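# Push all open drawers fully shut without disturbing anything

## Task

Close each drawer that is open until it is fully in. The cabinets must stay where they were at the start, nothing may be tipped over, and the robot must finish upright and level: a fall or a lasting tilt counts as failure.

## Robot and tools

ROBOT. A Dexmate Vega: a three-wheeled base (two steerable, driven front wheels and a free rear caster), a torso of three links (hip, knee, waist joints) that folds in a Z, a head with a camera, and two 7-joint arms, each ending in a two-finger gripper with a wrist camera. Cameras: head_camera, left_wrist_camera, right_wrist_camera. Seen from above in its start posture the robot is 0.70 m long and 0.63 m wide (0.91 m with folded arms), and its front edge sits 0.35 m ahead of the base origin. It starts in the stand torso posture. Nothing prevents it from tipping, and it cannot get back up.

FRAMES. All positions are in metres. Base frame: origin on the floor at the spot the base spins about (0.185 m behind the front axle), x forward, y to the left, z up. The odometry frame is the base frame as it was at scene start. left_hand and right_hand are reported in the base frame; the hand point lies between the fingers, 0.033 m behind the closed tips. Fingers run along the hand's z axis, close along its y axis, and the camera side of the hand faces -x. Reported hand positions get less accurate at long reach.

TOOL move. Optional keys: base, joints, target, speeds, min_time_s, cameras. An action uses base, joints or both, or else target by itself. All named motions begin at once and may end at different times; no action lasts beyond 15 s.
- base: a relative move from the last reported base position, exactly one key. translate_m: metres, -2 to 2, positive forward. strafe_m: metres, -2 to 2, positive left (heading may drift about 0.02 rad). rotate_rad: radians, -3.2 to 3.2, positive counter-clockwise from above. The front wheels first steer toward a new direction (about 0.5 s, at most 1.1 s). The base stops after 14 s at most.
- joints: a map of absolute targets in radians, by joint name. Ranges: torso_hip_rad 0 to 1.57; torso_knee_rad 0 to 3.141; torso_waist_rad -1.57 to 1.57 (chest forward lean = knee - hip - waist). Left arm: shoulder_pitch -3.041 to 3.041 (+ lowers the arm), shoulder_yaw -0.423 to 1.523, upper_arm_roll and forearm_roll -3.041 to 3.041, elbow -3.041 to 0.214 (0 straight, negative bends up), wrist_pitch -1.366 to 1.366 (+ tips down), wrist_yaw -1.348 to 1.087 (+ to the left). The right arm mirrors it: right_shoulder_pitch_rad negative lowers the arm, right_shoulder_yaw_rad -1.523 to 0.423, right_wrist_pitch_rad negative tips down, right_wrist_yaw_rad -1.087 to 1.348. Grippers 0 (shut) to 0.785, the angle of each finger. Head: head_pan_rad -2.792 to 2.792 (+ left), head_tilt_rad -1.483 to 1.483, head_camera_tilt_rad -1.483 to 1.378 (+ looks down). Keep head_tilt_rad at or below 0 and head_camera_tilt_rad within -1.1 to 0.9 when panning, or the head can strike the chest.
- target: an absolute pose for one hand in the base frame: side "left" or "right"; x, y, z in m (-3 to 3); pitch_deg -30 to 95 (90 fingers down, 0 level); heading_deg (0 forward, + counter-clockwise) and roll_deg (default 0) from -360 to 360; line_only true demands a straight-line path or refuses. The robot must be standing still. A move checks only self-collision, not the scene. One target plays at most 9.9 s; after "short (part of ...)" repeat it.
- speeds: lower top speeds for this action only: translate_m and strafe_m 0.04 to 0.3 m/s, rotate_rad 0.1 to 0.6 rad/s.
- min_time_s: 0.1 to 8 s, a floor on the duration of arm and head motions.
- cameras: a list of names, or "all"; [] gives none.
Top joint speeds: arms 0.32 rad/s, torso 0.27, head 1.5, grippers 0.75.

OTHER TOOLS. wait(seconds 0 to 10, cameras) lets time pass and returns state. zoom_image(camera, region [x0, y0, x1, y1] pixels, at most 504 by 504) enlarges part of the latest image. read_manual(section "licences") gives licence texts only. finished_scene(scene: the current scene number) ends the scene for good; the drawers must already be shut.

RESULTS. The move line reads done or the worst status. Status words: done; off_target (resting away from target, maybe still pushing); contact_stop and time_out (the whole group, torso or one arm, halts and drops its targets); contact_stop_at_<key>; not_followed (a self-collision check held the arm back, with "joint command not followed" or "pose unreachable" and often a cause line); refused, reached (within 10 mm and 2 degrees) or short for hand targets; limit_stop_at_motor_heat; unfinished. base_odometry counts wheel turns only; compare turned_by_wheels with turned_by_imu: an IMU turn over 0.03 rad after a straight or sideways drive most likely means a bump. base_tilt gives lean in degrees (about 2 degrees of bias). A count near 0.000 means the base is blocked or a wheel cannot steer. Also reported: joint torques, motor temperatures, on_its_own. A refused call cancels the later move, wait and finished_scene calls of the same reply.

POSTURES. Torso presets (hip, knee, waist): stand 0.469, 1.617, 1.048; stand_high 0.78, 1.57, 0.44; lean_20 0.52, 1.05, 0.18; lean_45 0.52, 1.05, -0.26; low_lean_45 0, 0, -0.79. Arm fold, in key order: left 1, 0.5, -0.6, -2.5, 0, -0.9, 0; right -1, -0.5, 0.6, -2.5, 0, 0.9, 0. Fold before low_lean_45. Leaning far forward can stop a front wheel from steering.

AVOID. Driving into cabinets (the base keeps pushing); slamming drawers, so push steadily and slowly; hard contact or squeezing between the two arms; tipping; long stretched or pressing holds that heat motors (fault at 80 °C); contact loads near the torque limits (wrist and forearm 23.7 N m), which freeze an arm for 10 s. After any stop, move the arm off what it touches.

Each tool is called after "Request:" as name([rows], argument=value, ...), one row to a line, values as JSON.

## Session

Request:
move()

Scene clock: 0.00 s.
Joint torques (N m): no reading
Motor temperatures (°C): left_arm=[27 30 30 30 34 38 35] | right_arm=[29 28 29 31 34 34 35]
base_odometry: x=+0.000 y=+0.000 heading=+0.000
turned_by_wheels: +0.000
turned_by_imu: +0.000
base_tilt: forward=+0.7 right=+0.0
base_status: not commanded
joint_positions: torso_hip_rad=+0.469 torso_knee_rad=+1.617 torso_waist_rad=+1.048 left_shoulder_pitch_rad=+2.210 left_shoulder_yaw_rad=-0.006 left_upper_arm_roll_rad=+0.013 left_elbow_rad=-1.094 left_forearm_roll_rad=-0.007 left_wrist_pitch_rad=-0.507 left_wrist_yaw_rad=+0.008 left_gripper_rad=+0.005 right_shoulder_pitch_rad=-2.215 right_shoulder_yaw_rad=+0.000 right_upper_arm_roll_rad=+0.002 right_elbow_rad=-1.113 right_forearm_roll_rad=-0.019 right_wrist_pitch_rad=+0.494 right_wrist_yaw_rad=-0.004 right_gripper_rad=+0.005 head_pan_rad=+0.000 head_tilt_rad=+0.000 head_camera_tilt_rad=+0.000
joint_status: not commanded
chest: x=-0.0111 y=+0.0000 z=+1.4155 quat_wxyz=(+0.999, +0.000, +0.050, +0.000) (m; base frame)
left_hand: x=+0.1898 y=+0.2218 z=+0.6044 quat_wxyz=(+0.418, -0.005, +0.908, -0.003) pitch_deg=+40.6 heading_deg=-0.1 roll_deg=-0.8 back=up (m; base frame)
right_hand: x=+0.1916 y=-0.2286 z=+0.6061 quat_wxyz=(+0.418, -0.008, +0.908, -0.002) pitch_deg=+40.6 heading_deg=+0.2 roll_deg=-0.8 back=up (m; base frame)
pictures: head_camera, left_wrist_camera, right_wrist_camera
Images, in order (width x height): head_camera 896x560, left_wrist_camera 672x420, right_wrist_camera 672x420.

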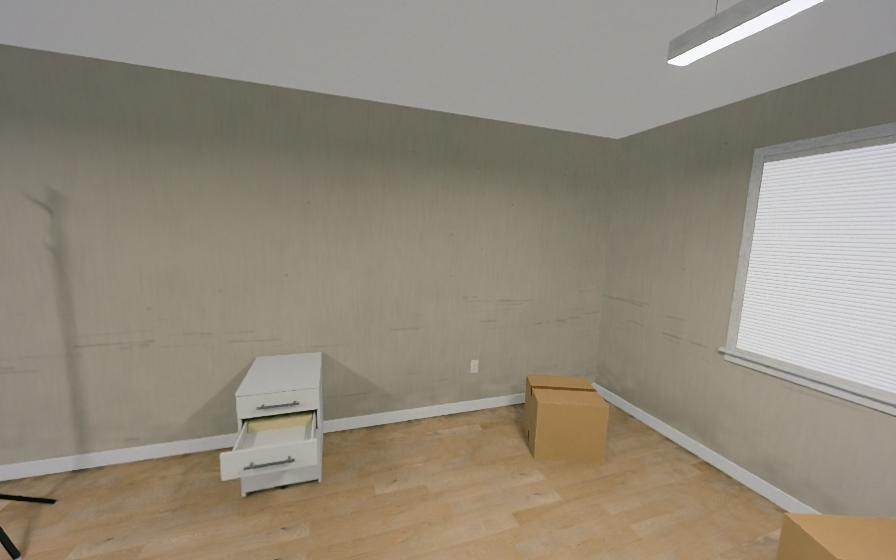

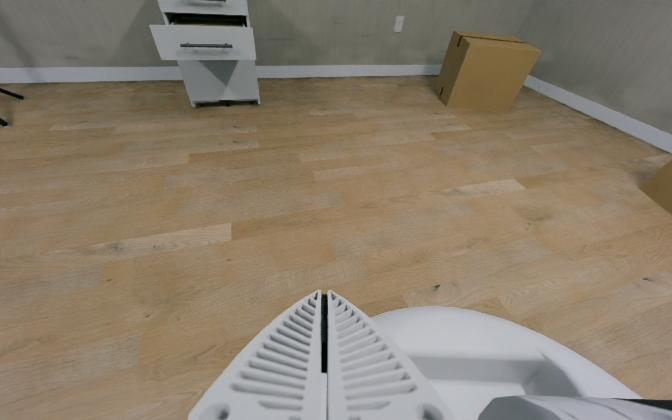

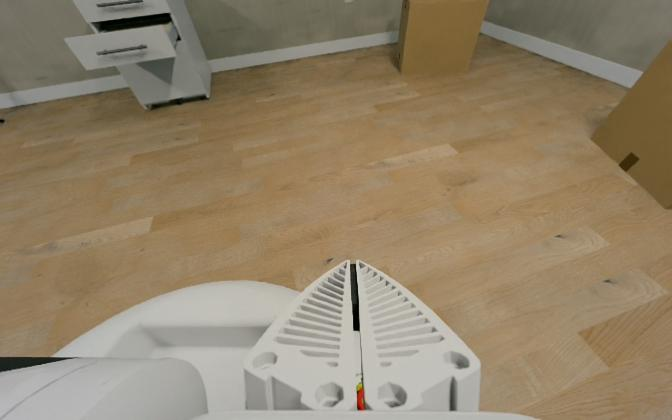

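Request:
move(joints={"head_pan_rad": 1.3, "head_camera_tilt_rad": 0.3}, cameras=["head_camera"])

Request:
move(joints={"head_pan_rad": -1.3, "head_camera_tilt_rad": 0.3}, cameras=["head_camera"])

Request:
move(joints={"head_pan_rad": -2.6, "head_camera_tilt_rad": 0.3}, cameras=["head_camera"])

Request:
move(joints={"head_pan_rad": 2.6, "head_camera_tilt_rad": 0.3}, cameras=["head_camera"])

Request:
move(joints={"head_pan_rad": 0.0, "head_camera_tilt_rad": 0.3}, cameras=["head_camera"])

Scene clock: 9.60 s.
Joint torques (N m): left_arm=[4.3 -0.74 0.48 -5.21 -0.03 -2.3 0.09] | right_arm=[-3.42 0.28 -0.67 -4.64 0 2.14 -0.04]
move: done
base_odometry: x=+0.000 y=+0.000 heading=+0.000
turned_by_wheels: +0.000
turned_by_imu: +0.001
base_tilt: forward=+0.6 right=-0.1
base_status: not commanded
joint_positions: torso_hip_rad=+0.469 torso_knee_rad=+1.617 torso_waist_rad=+1.048 left_shoulder_pitch_rad=+2.210 left_shoulder_yaw_rad=-0.006 left_upper_arm_roll_rad=+0.013 left_elbow_rad=-1.094 left_forearm_roll_rad=-0.007 left_wrist_pitch_rad=-0.507 left_wrist_yaw_rad=+0.008 left_gripper_rad=+0.005 right_shoulder_pitch_rad=-2.215 right_shoulder_yaw_rad=+0.000 right_upper_arm_roll_rad=+0.002 right_elbow_rad=-1.113 right_forearm_roll_rad=-0.019 right_wrist_pitch_rad=+0.494 right_wrist_yaw_rad=-0.004 right_gripper_rad=+0.005 head_pan_rad=+1.300 head_tilt_rad=+0.000 head_camera_tilt_rad=+0.300
joint_status: all done
chest: x=-0.0111 y=+0.0000 z=+1.4155 quat_wxyz=(+0.999, +0.000, +0.050, +0.000) (m; base frame)
left_hand: x=+0.1898 y=+0.2218 z=+0.6044 quat_wxyz=(+0.418, -0.005, +0.908, -0.003) pitch_deg=+40.6 heading_deg=-0.1 roll_deg=-0.8 back=up (m; base frame)
right_hand: x=+0.1916 y=-0.2286 z=+0.6061 quat_wxyz=(+0.418, -0.008, +0.908, -0.002) pitch_deg=+40.6 heading_deg=+0.2 roll_deg=-0.8 back=up (m; base frame)
pictures: head_camera
Images, in order (width x height): head_camera 896x560.

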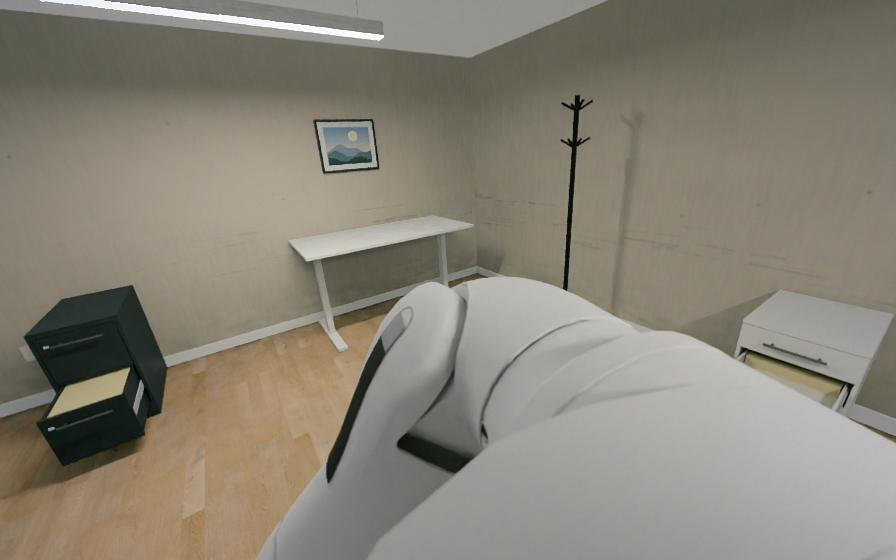

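Scene clock: 12.00 s.
Joint torques (N m): left_arm=[6.11 -2.71 -0.32 -5.89 0.57 -2.74 -0.12] | right_arm=[-3.49 0.93 -0.66 -5.17 0.09 2.37 -0.04]
move: done
base_odometry: x=+0.000 y=+0.000 heading=+0.000
turned_by_wheels: +0.000
turned_by_imu: +0.000
base_tilt: forward=+0.6 right=-0.1
base_status: not commanded
joint_positions: torso_hip_rad=+0.469 torso_knee_rad=+1.617 torso_waist_rad=+1.048 left_shoulder_pitch_rad=+2.210 left_shoulder_yaw_rad=-0.006 left_upper_arm_roll_rad=+0.013 left_elbow_rad=-1.094 left_forearm_roll_rad=-0.007 left_wrist_pitch_rad=-0.507 left_wrist_yaw_rad=+0.008 left_gripper_rad=+0.005 right_shoulder_pitch_rad=-2.215 right_shoulder_yaw_rad=+0.000 right_upper_arm_roll_rad=+0.002 right_elbow_rad=-1.113 right_forearm_roll_rad=-0.019 right_wrist_pitch_rad=+0.494 right_wrist_yaw_rad=-0.004 right_gripper_rad=+0.005 head_pan_rad=-1.300 head_tilt_rad=+0.000 head_camera_tilt_rad=+0.300
joint_status: all done
chest: x=-0.0111 y=+0.0000 z=+1.4155 quat_wxyz=(+0.999, +0.000, +0.050, +0.000) (m; base frame)
left_hand: x=+0.1898 y=+0.2218 z=+0.6044 quat_wxyz=(+0.418, -0.005, +0.908, -0.003) pitch_deg=+40.6 heading_deg=-0.1 roll_deg=-0.8 back=up (m; base frame)
right_hand: x=+0.1916 y=-0.2286 z=+0.6061 quat_wxyz=(+0.418, -0.008, +0.908, -0.002) pitch_deg=+40.6 heading_deg=+0.2 roll_deg=-0.8 back=up (m; base frame)
pictures: head_camera
Images, in order (width x height): head_camera 896x560.

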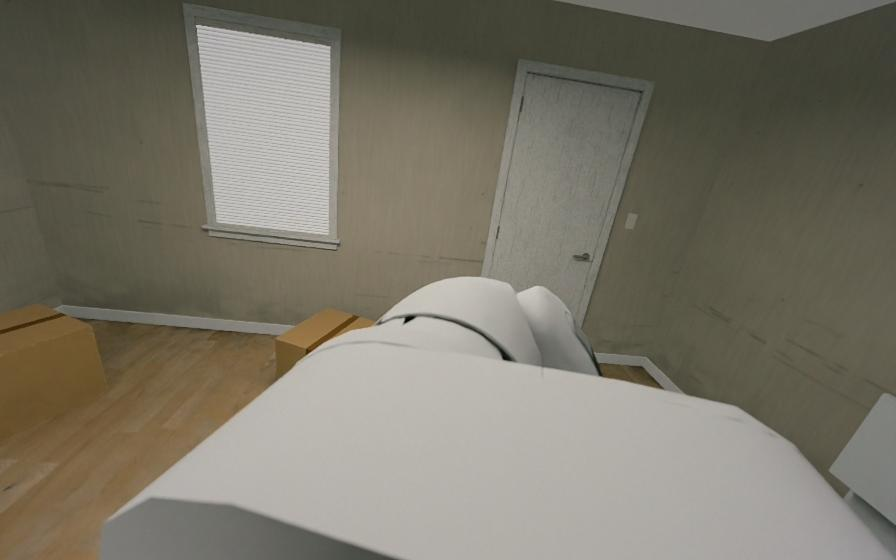

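Scene clock: 13.53 s.
Joint torques (N m): left_arm=[7.12 -2.3 1.61 -6.38 0.45 -2.58 -0.1] | right_arm=[-2.77 0.56 -0.3 -4.39 -0.04 1.67 0.12]
move: done
base_odometry: x=+0.000 y=+0.000 heading=+0.000
turned_by_wheels: +0.000
turned_by_imu: +0.000
base_tilt: forward=+0.7 right=-0.1
base_status: not commanded
joint_positions: torso_hip_rad=+0.469 torso_knee_rad=+1.617 torso_waist_rad=+1.048 left_shoulder_pitch_rad=+2.210 left_shoulder_yaw_rad=-0.006 left_upper_arm_roll_rad=+0.013 left_elbow_rad=-1.094 left_forearm_roll_rad=-0.007 left_wrist_pitch_rad=-0.507 left_wrist_yaw_rad=+0.008 left_gripper_rad=+0.005 right_shoulder_pitch_rad=-2.215 right_shoulder_yaw_rad=+0.000 right_upper_arm_roll_rad=+0.002 right_elbow_rad=-1.113 right_forearm_roll_rad=-0.019 right_wrist_pitch_rad=+0.494 right_wrist_yaw_rad=-0.004 right_gripper_rad=+0.005 head_pan_rad=-2.600 head_tilt_rad=+0.000 head_camera_tilt_rad=+0.300
joint_status: all done
chest: x=-0.0111 y=+0.0000 z=+1.4155 quat_wxyz=(+0.999, +0.000, +0.050, +0.000) (m; base frame)
left_hand: x=+0.1898 y=+0.2218 z=+0.6044 quat_wxyz=(+0.418, -0.005, +0.908, -0.003) pitch_deg=+40.6 heading_deg=-0.1 roll_deg=-0.8 back=up (m; base frame)
right_hand: x=+0.1916 y=-0.2286 z=+0.6061 quat_wxyz=(+0.418, -0.008, +0.908, -0.002) pitch_deg=+40.6 heading_deg=+0.2 roll_deg=-0.8 back=up (m; base frame)
pictures: head_camera
Images, in order (width x height): head_camera 896x560.

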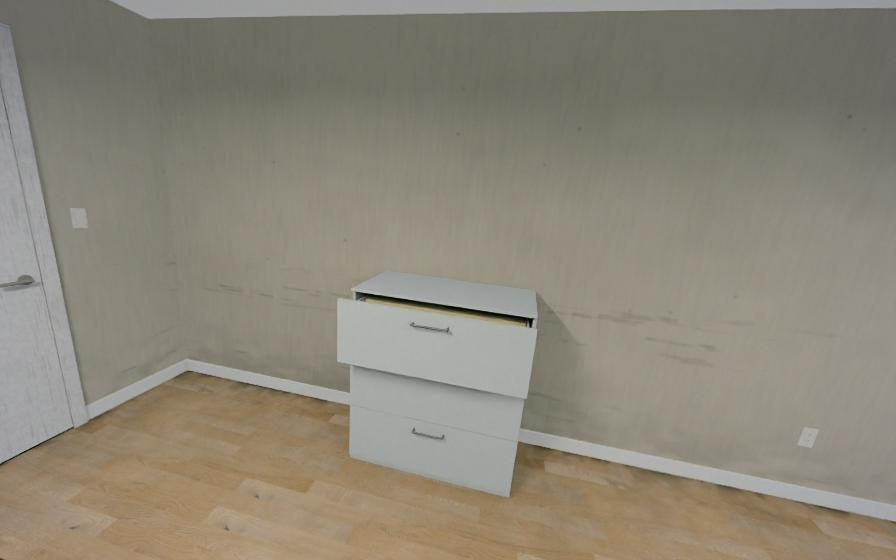

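Scene clock: 17.67 s.
Joint torques (N m): left_arm=[7 -1.34 -1.46 -5.54 -0.08 -2.13 0.23] | right_arm=[-3.27 0.45 -0.57 -4.27 0.01 2.1 0.08]
move: done
base_odometry: x=+0.000 y=+0.000 heading=+0.000
turned_by_wheels: +0.000
turned_by_imu: +0.001
base_tilt: forward=+0.7 right=+0.0
base_status: not commanded
joint_positions: torso_hip_rad=+0.469 torso_knee_rad=+1.617 torso_waist_rad=+1.048 left_shoulder_pitch_rad=+2.210 left_shoulder_yaw_rad=-0.006 left_upper_arm_roll_rad=+0.013 left_elbow_rad=-1.094 left_forearm_roll_rad=-0.007 left_wrist_pitch_rad=-0.507 left_wrist_yaw_rad=+0.008 left_gripper_rad=+0.005 right_shoulder_pitch_rad=-2.215 right_shoulder_yaw_rad=+0.000 right_upper_arm_roll_rad=+0.002 right_elbow_rad=-1.113 right_forearm_roll_rad=-0.019 right_wrist_pitch_rad=+0.494 right_wrist_yaw_rad=-0.004 right_gripper_rad=+0.005 head_pan_rad=+2.600 head_tilt_rad=+0.000 head_camera_tilt_rad=+0.300
joint_status: all done
chest: x=-0.0111 y=+0.0000 z=+1.4155 quat_wxyz=(+0.999, +0.000, +0.050, +0.000) (m; base frame)
left_hand: x=+0.1898 y=+0.2218 z=+0.6044 quat_wxyz=(+0.418, -0.005, +0.908, -0.003) pitch_deg=+40.6 heading_deg=-0.1 roll_deg=-0.8 back=up (m; base frame)
right_hand: x=+0.1916 y=-0.2286 z=+0.6061 quat_wxyz=(+0.418, -0.008, +0.908, -0.002) pitch_deg=+40.6 heading_deg=+0.2 roll_deg=-0.8 back=up (m; base frame)
pictures: head_camera
Images, in order (width x height): head_camera 896x560.

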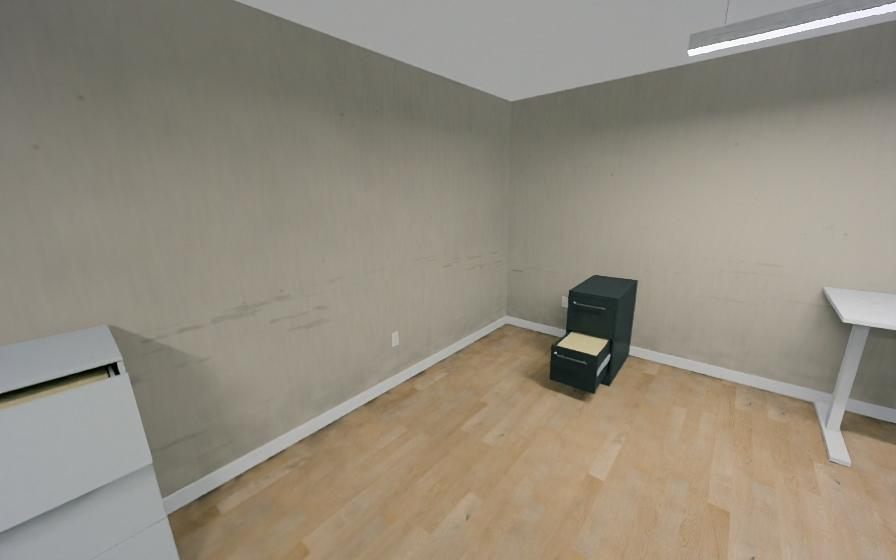

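Scene clock: 20.07 s.
Joint torques (N m): left_arm=[8.07 -2.27 1.98 -6.8 -0.56 -2.36 -0.31] | right_arm=[-4.06 0.22 -0.57 -4.65 -0.08 2.56 0.02]
move: done
base_odometry: x=+0.000 y=+0.000 heading=+0.000
turned_by_wheels: +0.000
turned_by_imu: +0.000
base_tilt: forward=+0.7 right=+0.0
base_status: not commanded
joint_positions: torso_hip_rad=+0.469 torso_knee_rad=+1.617 torso_waist_rad=+1.048 left_shoulder_pitch_rad=+2.210 left_shoulder_yaw_rad=-0.006 left_upper_arm_roll_rad=+0.013 left_elbow_rad=-1.094 left_forearm_roll_rad=-0.007 left_wrist_pitch_rad=-0.507 left_wrist_yaw_rad=+0.008 left_gripper_rad=+0.005 right_shoulder_pitch_rad=-2.215 right_shoulder_yaw_rad=+0.000 right_upper_arm_roll_rad=+0.002 right_elbow_rad=-1.113 right_forearm_roll_rad=-0.019 right_wrist_pitch_rad=+0.494 right_wrist_yaw_rad=-0.004 right_gripper_rad=+0.005 head_pan_rad=+0.000 head_tilt_rad=+0.000 head_camera_tilt_rad=+0.300
joint_status: all done
chest: x=-0.0111 y=+0.0000 z=+1.4155 quat_wxyz=(+0.999, +0.000, +0.050, +0.000) (m; base frame)
left_hand: x=+0.1898 y=+0.2218 z=+0.6044 quat_wxyz=(+0.418, -0.005, +0.908, -0.003) pitch_deg=+40.6 heading_deg=-0.1 roll_deg=-0.8 back=up (m; base frame)
right_hand: x=+0.1916 y=-0.2286 z=+0.6061 quat_wxyz=(+0.418, -0.008, +0.908, -0.002) pitch_deg=+40.6 heading_deg=+0.2 roll_deg=-0.8 back=up (m; base frame)
pictures: head_camera
Images, in order (width x height): head_camera 896x560.

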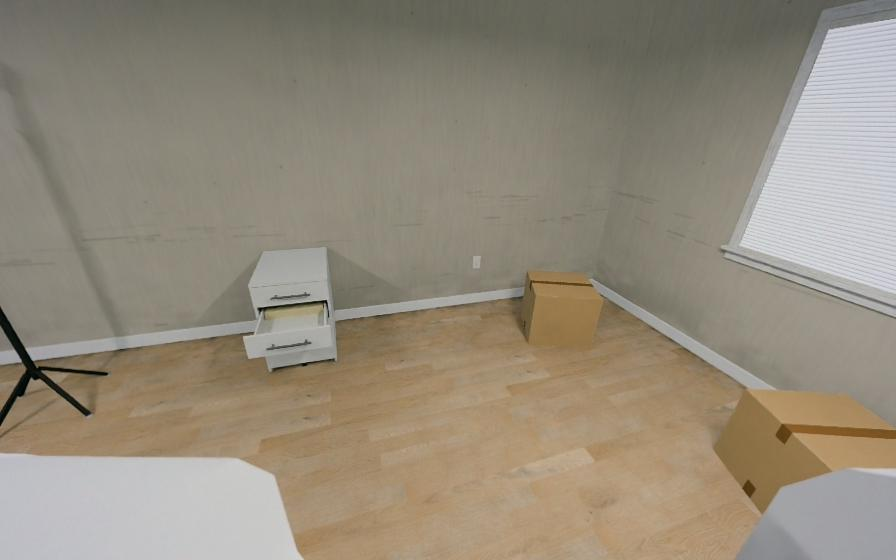

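Request:
zoom_image(camera="head_camera", region=[220, 230, 370, 380])

Scaled by 3.360 from the camera's 896x560 image, which has a finer 960x600 frame.

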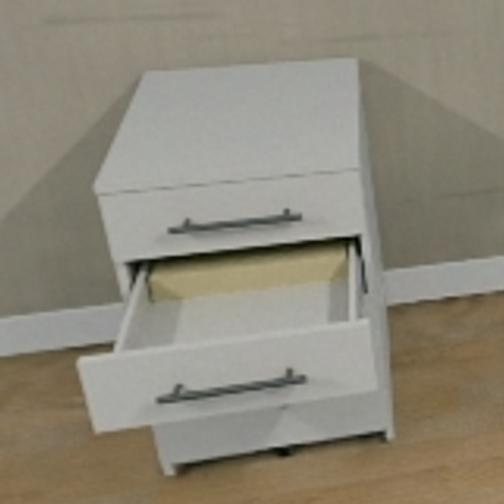

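Request:
move(joints={"left_shoulder_pitch_rad":1,"left_shoulder_yaw_rad":0.5,"left_upper_arm_roll_rad":-0.6,"left_elbow_rad":-2.5,"left_forearm_roll_rad":0,"left_wrist_pitch_rad":-0.9,"left_wrist_yaw_rad":0,"right_shoulder_pitch_rad":-1,"right_shoulder_yaw_rad":-0.5,"right_upper_arm_roll_rad":0.6,"right_elbow_rad":-2.5,"right_forearm_roll_rad":0,"right_wrist_pitch_rad":0.9,"right_wrist_yaw_rad":0}, base={"rotate_rad":0.22}, cameras=[])

Request:
move(joints={"torso_hip_rad":0,"torso_knee_rad":0.5,"torso_waist_rad":0,"head_camera_tilt_rad":-0.1}, base={"translate_m":0.84}, cameras=["head_camera"])

Request:
move(base={"strafe_m":0.69}, cameras=["head_camera"])

Scene clock: 88.93 s.
Joint torques (N m): left_arm=[-9.97 6.62 -2.88 -2.02 -0.07 2.07 -0.08] | right_arm=[13.72 -6.7 4.9 -0.42 0.78 -1.78 -0.01]
move: done
base_odometry: x=+0.000 y=+0.000 heading=+0.220
turned_by_wheels: +0.220
turned_by_imu: +0.217
base_tilt: forward=+0.7 right=+0.0
base_status: done
joint_positions: torso_hip_rad=+0.469 torso_knee_rad=+1.617 torso_waist_rad=+1.048 left_shoulder_pitch_rad=+1.005 left_shoulder_yaw_rad=+0.498 left_upper_arm_roll_rad=-0.597 left_elbow_rad=-2.494 left_forearm_roll_rad=+0.000 left_wrist_pitch_rad=-0.898 left_wrist_yaw_rad=+0.000 left_gripper_rad=+0.005 right_shoulder_pitch_rad=-1.005 right_shoulder_yaw_rad=-0.498 right_upper_arm_roll_rad=+0.597 right_elbow_rad=-2.495 right_forearm_roll_rad=+0.000 right_wrist_pitch_rad=+0.898 right_wrist_yaw_rad=+0.000 right_gripper_rad=+0.005 head_pan_rad=+0.000 head_tilt_rad=+0.000 head_camera_tilt_rad=+0.300
joint_status: all done
chest: x=-0.0111 y=+0.0000 z=+1.4155 quat_wxyz=(+0.999, +0.000, +0.050, +0.000) (m; base frame)
left_hand: x=-0.0195 y=+0.1559 z=+1.7191 quat_wxyz=(+0.842, +0.203, -0.393, +0.309) pitch_deg=-37.5 heading_deg=-132.5 roll_deg=-7.3 back=down (m; base frame)
right_hand: x=-0.0199 y=-0.1557 z=+1.7189 quat_wxyz=(+0.842, -0.204, -0.393, -0.309) pitch_deg=-37.4 heading_deg=+132.5 roll_deg=+7.2 back=down (m; base frame)
pictures: none
No camera images: "cameras" was empty.

Scene clock: 94.37 s.
Joint torques (N m): left_arm=[-8.61 6.85 -4.77 -4.24 -0.72 2.22 0.1] | right_arm=[11.92 -8.14 6.27 -4.24 1.2 -1.9 -0.65]
move: done
base_odometry: x=+0.819 y=+0.186 heading=+0.221
turned_by_wheels: +0.000
turned_by_imu: +0.002
base_tilt: forward=+0.6 right=+0.0
base_status: done
joint_positions: torso_hip_rad=+0.000 torso_knee_rad=+0.500 torso_waist_rad=+0.000 left_shoulder_pitch_rad=+1.000 left_shoulder_yaw_rad=+0.500 left_upper_arm_roll_rad=-0.600 left_elbow_rad=-2.500 left_forearm_roll_rad=+0.000 left_wrist_pitch_rad=-0.900 left_wrist_yaw_rad=+0.000 left_gripper_rad=+0.005 right_shoulder_pitch_rad=-1.000 right_shoulder_yaw_rad=-0.500 right_upper_arm_roll_rad=+0.600 right_elbow_rad=-2.500 right_forearm_roll_rad=+0.000 right_wrist_pitch_rad=+0.900 right_wrist_yaw_rad=+0.000 right_gripper_rad=+0.005 head_pan_rad=+0.000 head_tilt_rad=+0.000 head_camera_tilt_rad=-0.100
joint_status: all done
chest: x=+0.0121 y=+0.0000 z=+1.0850 quat_wxyz=(+0.969, +0.000, +0.247, +0.000) (m; base frame)
left_hand: x=+0.1177 y=+0.1532 z=+1.3674 quat_wxyz=(+0.901, +0.262, -0.224, +0.263) pitch_deg=-49.7 heading_deg=-114.2 roll_deg=-33.3 back=down (m; base frame)
right_hand: x=+0.1177 y=-0.1534 z=+1.3675 quat_wxyz=(+0.901, -0.262, -0.224, -0.263) pitch_deg=-49.7 heading_deg=+114.2 roll_deg=+33.3 back=down (m; base frame)
pictures: head_camera
Images, in order (width x height): head_camera 896x560.

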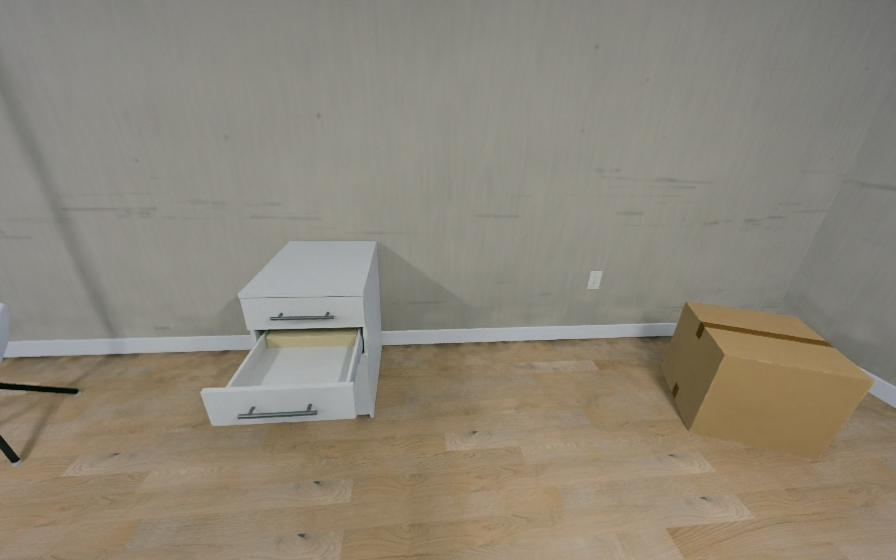

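Scene clock: 98.97 s.
Joint torques (N m): left_arm=[-7.91 6.58 -6.4 -2.7 -0.28 1.46 0.84] | right_arm=[11.81 -7.73 6 -2.46 1.21 -1.89 -0.73]
move: done
base_odometry: x=+0.666 y=+0.858 heading=+0.226
turned_by_wheels: +0.005
turned_by_imu: +0.001
base_tilt: forward=+0.7 right=-0.1
base_status: done
joint_positions: torso_hip_rad=+0.000 torso_knee_rad=+0.500 torso_waist_rad=+0.000 left_shoulder_pitch_rad=+1.000 left_shoulder_yaw_rad=+0.500 left_upper_arm_roll_rad=-0.600 left_elbow_rad=-2.500 left_forearm_roll_rad=+0.000 left_wrist_pitch_rad=-0.900 left_wrist_yaw_rad=+0.000 left_gripper_rad=+0.005 right_shoulder_pitch_rad=-1.000 right_shoulder_yaw_rad=-0.500 right_upper_arm_roll_rad=+0.600 right_elbow_rad=-2.500 right_forearm_roll_rad=+0.000 right_wrist_pitch_rad=+0.900 right_wrist_yaw_rad=+0.000 right_gripper_rad=+0.005 head_pan_rad=+0.000 head_tilt_rad=+0.000 head_camera_tilt_rad=-0.100
joint_status: not commanded
chest: x=+0.0121 y=+0.0000 z=+1.0850 quat_wxyz=(+0.969, +0.000, +0.247, +0.000) (m; base frame)
left_hand: x=+0.1176 y=+0.1532 z=+1.3674 quat_wxyz=(+0.901, +0.262, -0.224, +0.263) pitch_deg=-49.7 heading_deg=-114.2 roll_deg=-33.3 back=down (m; base frame)
right_hand: x=+0.1177 y=-0.1534 z=+1.3674 quat_wxyz=(+0.901, -0.262, -0.224, -0.263) pitch_deg=-49.7 heading_deg=+114.2 roll_deg=+33.3 back=down (m; base frame)
pictures: head_camera
Images, in order (width x height): head_camera 896x560.

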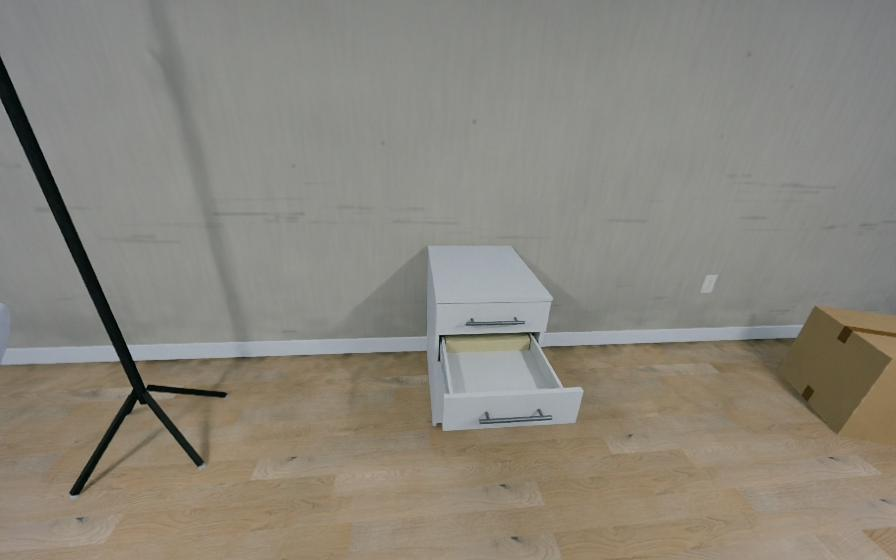

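Request:
move(base={"rotate_rad":0.056}, cameras=[])

Request:
move(target={"side":"right","x":0.6,"y":-0.237,"z":0.75,"pitch_deg":35,"heading_deg":0}, cameras=["head_camera"])

Request:
move(target={"side":"right","x":0.72,"y":-0.237,"z":0.43,"pitch_deg":35,"heading_deg":0}, cameras=["head_camera","right_wrist_camera"])

Scene clock: 116.67 s.
Joint torques (N m): left_arm=[-10.8 7.89 -4.48 -2.56 0.2 1.73 0.46] | right_arm=[12.26 -7.23 5.95 -3.27 1.26 -1.48 -0.65]
move: done
base_odometry: x=+0.666 y=+0.858 heading=+0.281
turned_by_wheels: +0.056
turned_by_imu: +0.055
base_tilt: forward=+0.6 right=-0.1
base_status: done
joint_positions: torso_hip_rad=+0.000 torso_knee_rad=+0.500 torso_waist_rad=+0.000 left_shoulder_pitch_rad=+1.000 left_shoulder_yaw_rad=+0.500 left_upper_arm_roll_rad=-0.600 left_elbow_rad=-2.500 left_forearm_roll_rad=+0.000 left_wrist_pitch_rad=-0.900 left_wrist_yaw_rad=+0.000 left_gripper_rad=+0.005 right_shoulder_pitch_rad=-1.000 right_shoulder_yaw_rad=-0.500 right_upper_arm_roll_rad=+0.600 right_elbow_rad=-2.500 right_forearm_roll_rad=+0.000 right_wrist_pitch_rad=+0.900 right_wrist_yaw_rad=+0.000 right_gripper_rad=+0.005 head_pan_rad=+0.000 head_tilt_rad=+0.000 head_camera_tilt_rad=-0.100
joint_status: not commanded
chest: x=+0.0121 y=+0.0000 z=+1.0850 quat_wxyz=(+0.969, +0.000, +0.247, +0.000) (m; base frame)
left_hand: x=+0.1176 y=+0.1532 z=+1.3674 quat_wxyz=(+0.901, +0.262, -0.224, +0.263) pitch_deg=-49.7 heading_deg=-114.2 roll_deg=-33.3 back=down (m; base frame)
right_hand: x=+0.1177 y=-0.1534 z=+1.3674 quat_wxyz=(+0.901, -0.262, -0.224, -0.263) pitch_deg=-49.7 heading_deg=+114.2 roll_deg=+33.3 back=down (m; base frame)
pictures: none
No camera images: "cameras" was empty.

Scene clock: 122.93 s.
Joint torques (N m): left_arm=[-7.57 5.73 -6.49 -3.78 -0.62 1.58 0.66] | right_arm=[17.64 -9.19 6.6 -1.23 -1.55 -1.66 0.16]
move: done
base_odometry: x=+0.666 y=+0.858 heading=+0.281
turned_by_wheels: +0.000
turned_by_imu: +0.001
base_tilt: forward=+0.7 right=-0.1
base_status: not commanded
joint_positions: torso_hip_rad=+0.000 torso_knee_rad=+0.500 torso_waist_rad=+0.000 left_shoulder_pitch_rad=+1.000 left_shoulder_yaw_rad=+0.500 left_upper_arm_roll_rad=-0.600 left_elbow_rad=-2.500 left_forearm_roll_rad=+0.000 left_wrist_pitch_rad=-0.900 left_wrist_yaw_rad=+0.000 left_gripper_rad=+0.005 right_shoulder_pitch_rad=-0.844 right_shoulder_yaw_rad=-1.282 right_upper_arm_roll_rad=-0.438 right_elbow_rad=-2.422 right_forearm_roll_rad=-1.373 right_wrist_pitch_rad=+0.417 right_wrist_yaw_rad=+1.062 right_gripper_rad=+0.005 head_pan_rad=+0.000 head_tilt_rad=+0.000 head_camera_tilt_rad=-0.100
joint_status: not commanded
chest: x=+0.0121 y=+0.0000 z=+1.0850 quat_wxyz=(+0.969, +0.000, +0.247, +0.000) (m; base frame)
left_hand: x=+0.1177 y=+0.1532 z=+1.3674 quat_wxyz=(+0.901, +0.262, -0.224, +0.263) pitch_deg=-49.7 heading_deg=-114.2 roll_deg=-33.3 back=down (m; base frame)
right_hand: x=+0.5994 y=-0.2336 z=+0.7502 quat_wxyz=(+0.005, -0.888, +0.000, -0.461) pitch_deg=+35.1 heading_deg=+0.6 roll_deg=+0.6 back=down (m; base frame)
right_hand_status: reached (checked arc [a long move; over the whole arc the hand travels 1.01 m to end 0.79 m from its start, up to 0.26 m off the straight line; right_forearm_roll_rad turns most, 1.38 rad; on the way or at its end the hand turns up to 139 deg from its attitude at the start], planned for 4.6 s): 3 mm and 0.6 deg off.
pictures: head_camera
Images, in order (width x height): head_camera 896x560.

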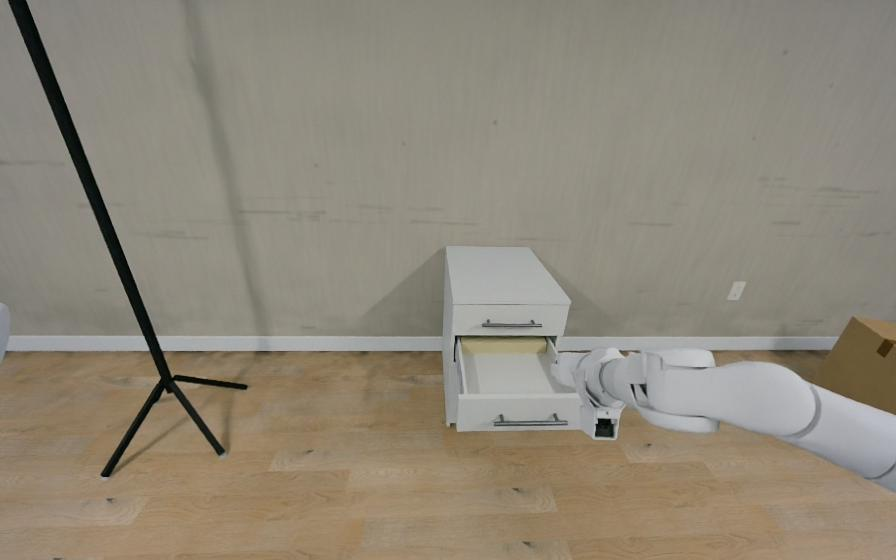

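Scene clock: 129.40 s.
Joint torques (N m): left_arm=[-9.94 9.28 -4.79 0.1 -0.91 0.42 0.65] | right_arm=[20 -0.05 3.07 -3.01 -1.06 -2.19 -0.18]
move: done
base_odometry: x=+0.666 y=+0.858 heading=+0.281
turned_by_wheels: +0.000
turned_by_imu: +0.001
base_tilt: forward=+0.7 right=-0.1
base_status: not commanded
joint_positions: torso_hip_rad=+0.000 torso_knee_rad=+0.500 torso_waist_rad=+0.000 left_shoulder_pitch_rad=+1.000 left_shoulder_yaw_rad=+0.500 left_upper_arm_roll_rad=-0.600 left_elbow_rad=-2.500 left_forearm_roll_rad=+0.000 left_wrist_pitch_rad=-0.900 left_wrist_yaw_rad=+0.000 left_gripper_rad=+0.005 right_shoulder_pitch_rad=-0.642 right_shoulder_yaw_rad=-0.511 right_upper_arm_roll_rad=-0.928 right_elbow_rad=-1.035 right_forearm_roll_rad=-2.144 right_wrist_pitch_rad=+0.048 right_wrist_yaw_rad=+0.359 right_gripper_rad=+0.005 head_pan_rad=+0.000 head_tilt_rad=+0.000 head_camera_tilt_rad=-0.100
joint_status: not commanded
chest: x=+0.0121 y=+0.0000 z=+1.0850 quat_wxyz=(+0.969, +0.000, +0.247, +0.000) (m; base frame)
left_hand: x=+0.1177 y=+0.1532 z=+1.3674 quat_wxyz=(+0.901, +0.262, -0.224, +0.263) pitch_deg=-49.7 heading_deg=-114.2 roll_deg=-33.3 back=down (m; base frame)
right_hand: x=+0.7195 y=-0.2372 z=+0.4304 quat_wxyz=(+0.000, -0.887, +0.000, -0.461) pitch_deg=+35.0 heading_deg=+0.0 roll_deg=+0.0 back=down (m; base frame)
right_hand_status: reached (straight line, planned for 4.9 s): 1 mm and 0.1 deg off.
pictures: head_camera, right_wrist_camera
Images, in order (width x height): head_camera 896x560, right_wrist_camera 672x420.

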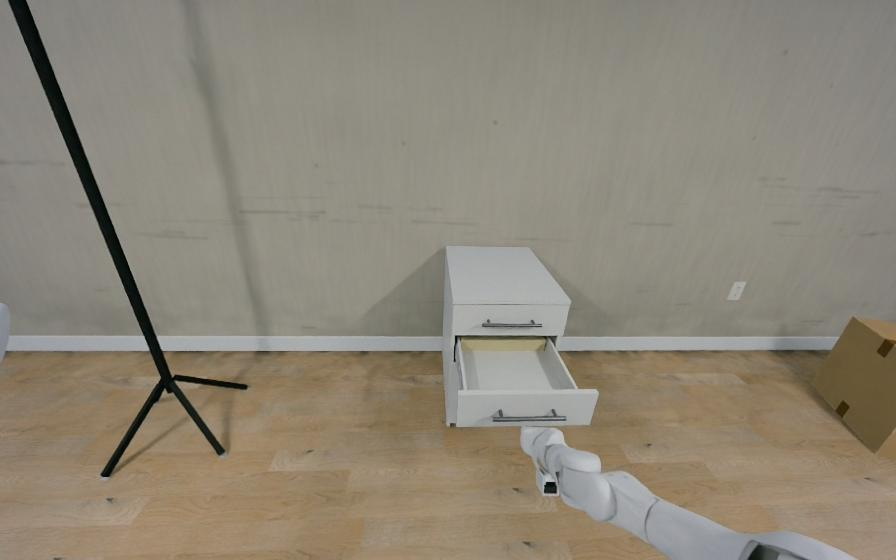

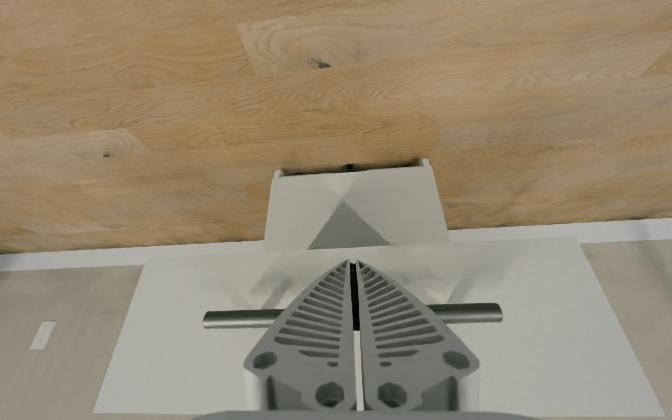

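Request:
move(target={"side":"right","x":0.68,"y":-0.237,"z":0.515,"pitch_deg":35,"heading_deg":0,"roll_deg":180}, cameras=["head_camera","right_wrist_camera"])

Request:
move(base={"translate_m":0.15}, speeds={"translate_m":0.06}, cameras=["head_camera","right_wrist_camera"])

Scene clock: 186.27 s.
Joint torques (N m): left_arm=[-7.93 8.5 -4.32 -2.55 0.06 1.21 0.75] | right_arm=[7.91 -6.37 13.06 -9.55 -0.49 -1.42 0.39]
move: done
base_odometry: x=+0.666 y=+0.858 heading=+0.281
turned_by_wheels: +0.000
turned_by_imu: +0.001
base_tilt: forward=+0.6 right=-0.1
base_status: not commanded
joint_positions: torso_hip_rad=+0.000 torso_knee_rad=+0.500 torso_waist_rad=+0.000 left_shoulder_pitch_rad=+1.000 left_shoulder_yaw_rad=+0.500 left_upper_arm_roll_rad=-0.600 left_elbow_rad=-2.500 left_forearm_roll_rad=+0.000 left_wrist_pitch_rad=-0.900 left_wrist_yaw_rad=+0.000 left_gripper_rad=+0.005 right_shoulder_pitch_rad=-0.774 right_shoulder_yaw_rad=-0.795 right_upper_arm_roll_rad=-0.831 right_elbow_rad=-1.625 right_forearm_roll_rad=-2.016 right_wrist_pitch_rad=+0.232 right_wrist_yaw_rad=+0.607 right_gripper_rad=+0.005 head_pan_rad=+0.000 head_tilt_rad=+0.000 head_camera_tilt_rad=-0.100
joint_status: not commanded
chest: x=+0.0121 y=+0.0000 z=+1.0850 quat_wxyz=(+0.969, +0.000, +0.247, +0.000) (m; base frame)
left_hand: x=+0.1177 y=+0.1532 z=+1.3674 quat_wxyz=(+0.901, +0.262, -0.224, +0.263) pitch_deg=-49.7 heading_deg=-114.2 roll_deg=-33.3 back=down (m; base frame)
right_hand: x=+0.6804 y=-0.2371 z=+0.5138 quat_wxyz=(+0.000, -0.887, +0.000, -0.462) pitch_deg=+35.0 heading_deg=+0.0 roll_deg=+0.0 back=down (m; base frame)
right_hand_status: reached (straight line, planned for 2.2 s): 1 mm and 0.0 deg off.
pictures: head_camera, right_wrist_camera
Images, in order (width x height): head_camera 896x560, right_wrist_camera 672x420.

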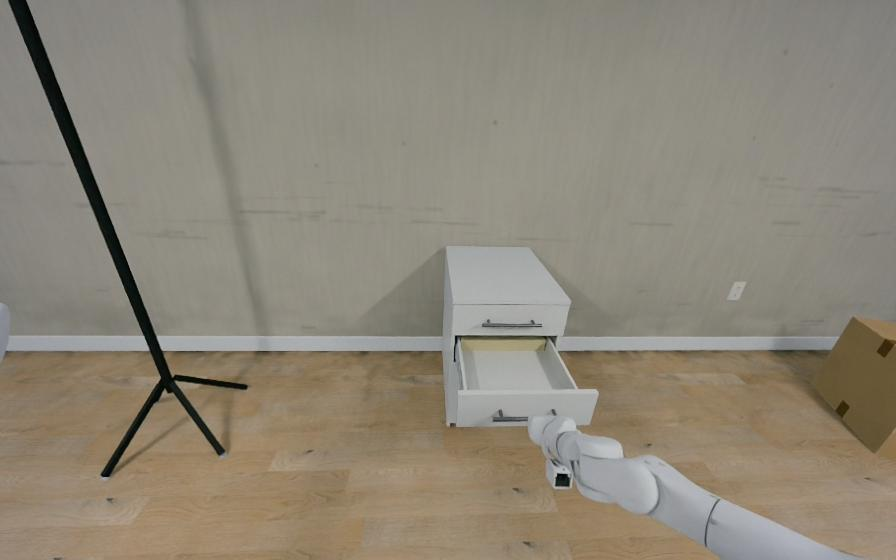

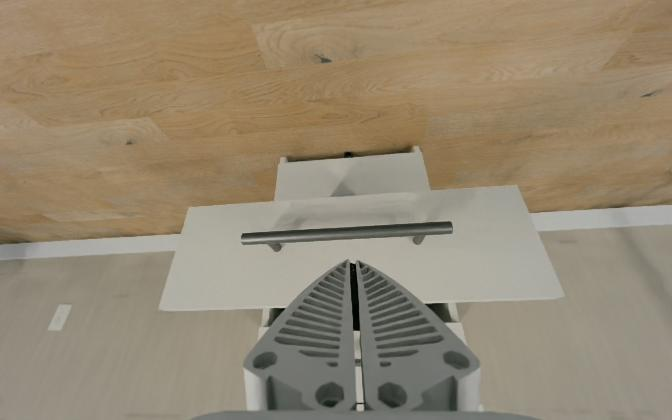

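Scene clock: 190.30 s.
Joint torques (N m): left_arm=[-6.79 7.12 -5.37 -3.83 -0.34 1.59 0.68] | right_arm=[8.7 -6.04 12.78 -8.03 -0.82 -0.89 0.36]
move: done
base_odometry: x=+0.810 y=+0.900 heading=+0.281
turned_by_wheels: +0.000
turned_by_imu: +0.001
base_tilt: forward=+0.6 right=+0.0
base_status: done
joint_positions: torso_hip_rad=+0.000 torso_knee_rad=+0.500 torso_waist_rad=+0.000 left_shoulder_pitch_rad=+1.000 left_shoulder_yaw_rad=+0.500 left_upper_arm_roll_rad=-0.600 left_elbow_rad=-2.500 left_forearm_roll_rad=+0.000 left_wrist_pitch_rad=-0.900 left_wrist_yaw_rad=+0.000 left_gripper_rad=+0.005 right_shoulder_pitch_rad=-0.775 right_shoulder_yaw_rad=-0.798 right_upper_arm_roll_rad=-0.830 right_elbow_rad=-1.630 right_forearm_roll_rad=-2.014 right_wrist_pitch_rad=+0.234 right_wrist_yaw_rad=+0.609 right_gripper_rad=+0.005 head_pan_rad=+0.000 head_tilt_rad=+0.000 head_camera_tilt_rad=-0.100
joint_status: not commanded
chest: x=+0.0122 y=+0.0000 z=+1.0850 quat_wxyz=(+0.969, +0.000, +0.247, +0.000) (m; base frame)
left_hand: x=+0.1177 y=+0.1532 z=+1.3674 quat_wxyz=(+0.901, +0.262, -0.224, +0.263) pitch_deg=-49.7 heading_deg=-114.2 roll_deg=-33.3 back=down (m; base frame)
right_hand: x=+0.6798 y=-0.2369 z=+0.5146 quat_wxyz=(+0.000, -0.887, +0.000, -0.461) pitch_deg=+35.0 heading_deg=+0.0 roll_deg=+0.0 back=down (m; base frame)
pictures: head_camera, right_wrist_camera
Images, in order (width x height): head_camera 896x560, right_wrist_camera 672x420.

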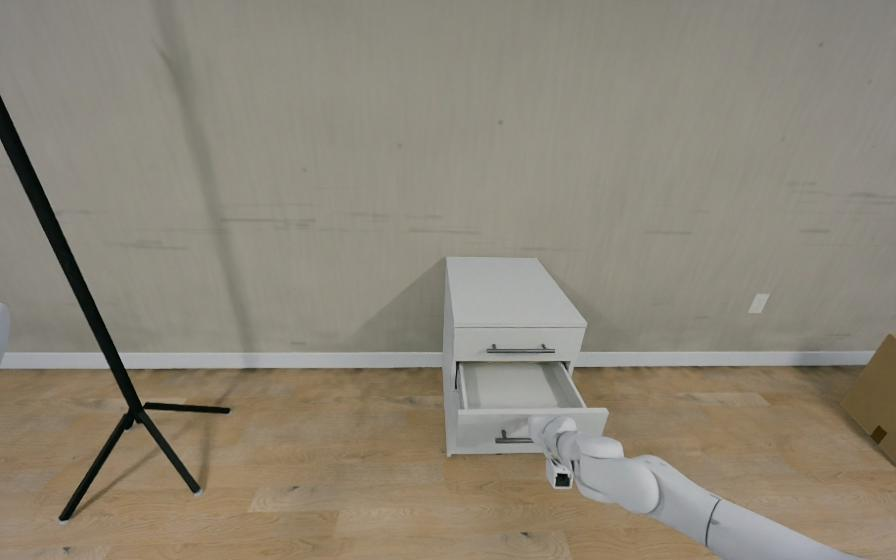

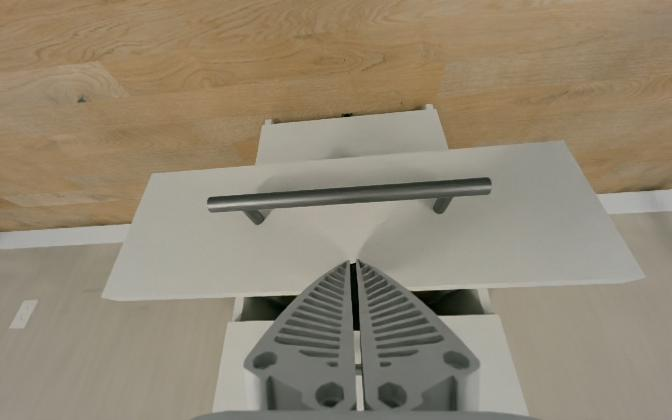

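Request:
move(base={"translate_m":0.16}, speeds={"translate_m":0.1}, cameras=["head_camera","right_wrist_camera"])

Scene clock: 195.80 s.
Joint torques (N m): left_arm=[-7.57 4.94 -3.44 -1.6 -0.28 1.63 0.38] | right_arm=[8.92 -4.83 12.76 -8.31 -1.02 -1.72 0.25]
move: done
base_odometry: x=+0.963 y=+0.945 heading=+0.281
turned_by_wheels: +0.000
turned_by_imu: +0.001
base_tilt: forward=+0.6 right=+0.0
base_status: done
joint_positions: torso_hip_rad=+0.000 torso_knee_rad=+0.500 torso_waist_rad=+0.000 left_shoulder_pitch_rad=+1.000 left_shoulder_yaw_rad=+0.500 left_upper_arm_roll_rad=-0.600 left_elbow_rad=-2.500 left_forearm_roll_rad=+0.000 left_wrist_pitch_rad=-0.900 left_wrist_yaw_rad=+0.000 left_gripper_rad=+0.005 right_shoulder_pitch_rad=-0.775 right_shoulder_yaw_rad=-0.798 right_upper_arm_roll_rad=-0.830 right_elbow_rad=-1.630 right_forearm_roll_rad=-2.014 right_wrist_pitch_rad=+0.234 right_wrist_yaw_rad=+0.610 right_gripper_rad=+0.005 head_pan_rad=+0.000 head_tilt_rad=+0.000 head_camera_tilt_rad=-0.100
joint_status: not commanded
chest: x=+0.0122 y=+0.0000 z=+1.0850 quat_wxyz=(+0.969, +0.000, +0.247, +0.000) (m; base frame)
left_hand: x=+0.1178 y=+0.1532 z=+1.3673 quat_wxyz=(+0.901, +0.262, -0.224, +0.263) pitch_deg=-49.7 heading_deg=-114.2 roll_deg=-33.3 back=down (m; base frame)
right_hand: x=+0.6798 y=-0.2369 z=+0.5146 quat_wxyz=(+0.000, -0.887, +0.000, -0.461) pitch_deg=+35.0 heading_deg=+0.0 roll_deg=+0.0 back=down (m; base frame)
pictures: head_camera, right_wrist_camera
Images, in order (width x height): head_camera 896x560, right_wrist_camera 672x420.

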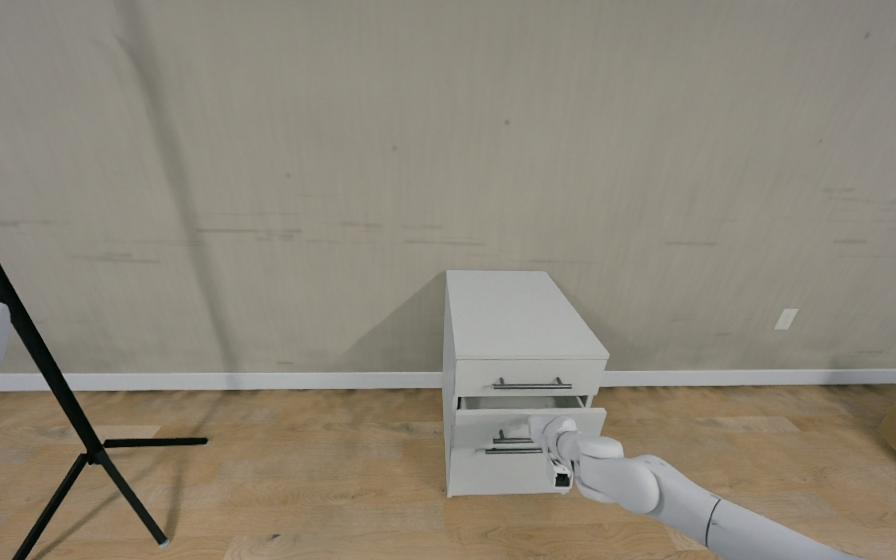

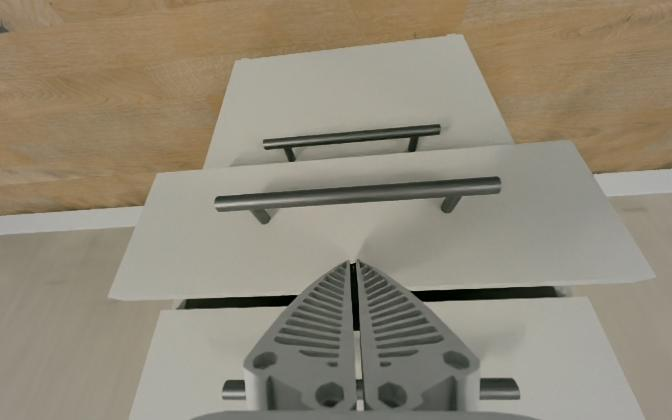

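Request:
move(base={"translate_m":0.06}, speeds={"translate_m":0.06}, cameras=["head_camera","right_wrist_camera"])

Scene clock: 201.10 s.
Joint torques (N m): left_arm=[-7.44 5.53 -6.22 -3.69 -1.12 0.63 0.66] | right_arm=[9.18 -4.61 12.57 -8.79 -0.99 -1.79 0.35]
move: done
base_odometry: x=+1.021 y=+0.962 heading=+0.281
turned_by_wheels: +0.000
turned_by_imu: +0.001
base_tilt: forward=+0.7 right=+0.0
base_status: done
joint_positions: torso_hip_rad=+0.000 torso_knee_rad=+0.500 torso_waist_rad=+0.000 left_shoulder_pitch_rad=+1.000 left_shoulder_yaw_rad=+0.500 left_upper_arm_roll_rad=-0.600 left_elbow_rad=-2.500 left_forearm_roll_rad=+0.000 left_wrist_pitch_rad=-0.900 left_wrist_yaw_rad=+0.000 left_gripper_rad=+0.005 right_shoulder_pitch_rad=-0.775 right_shoulder_yaw_rad=-0.798 right_upper_arm_roll_rad=-0.830 right_elbow_rad=-1.630 right_forearm_roll_rad=-2.014 right_wrist_pitch_rad=+0.234 right_wrist_yaw_rad=+0.610 right_gripper_rad=+0.005 head_pan_rad=+0.000 head_tilt_rad=+0.000 head_camera_tilt_rad=-0.100
joint_status: not commanded
chest: x=+0.0122 y=+0.0000 z=+1.0850 quat_wxyz=(+0.969, +0.000, +0.247, +0.000) (m; base frame)
left_hand: x=+0.1178 y=+0.1532 z=+1.3673 quat_wxyz=(+0.901, +0.262, -0.224, +0.263) pitch_deg=-49.7 heading_deg=-114.2 roll_deg=-33.3 back=down (m; base frame)
right_hand: x=+0.6798 y=-0.2369 z=+0.5145 quat_wxyz=(+0.000, -0.887, +0.000, -0.461) pitch_deg=+35.0 heading_deg=+0.0 roll_deg=+0.0 back=down (m; base frame)
pictures: head_camera, right_wrist_camera
Images, in order (width x height): head_camera 896x560, right_wrist_camera 672x420.

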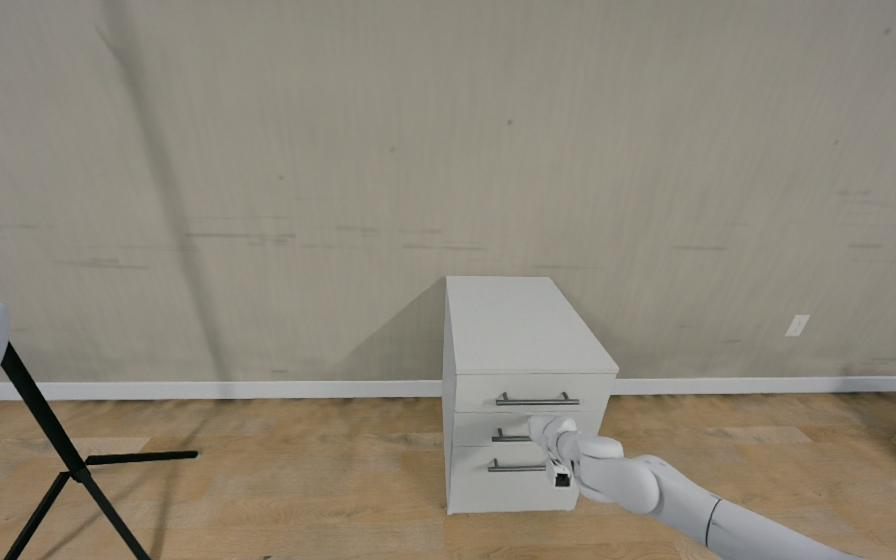

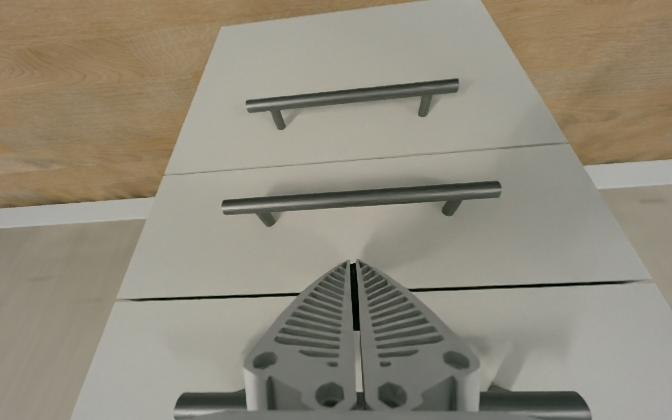

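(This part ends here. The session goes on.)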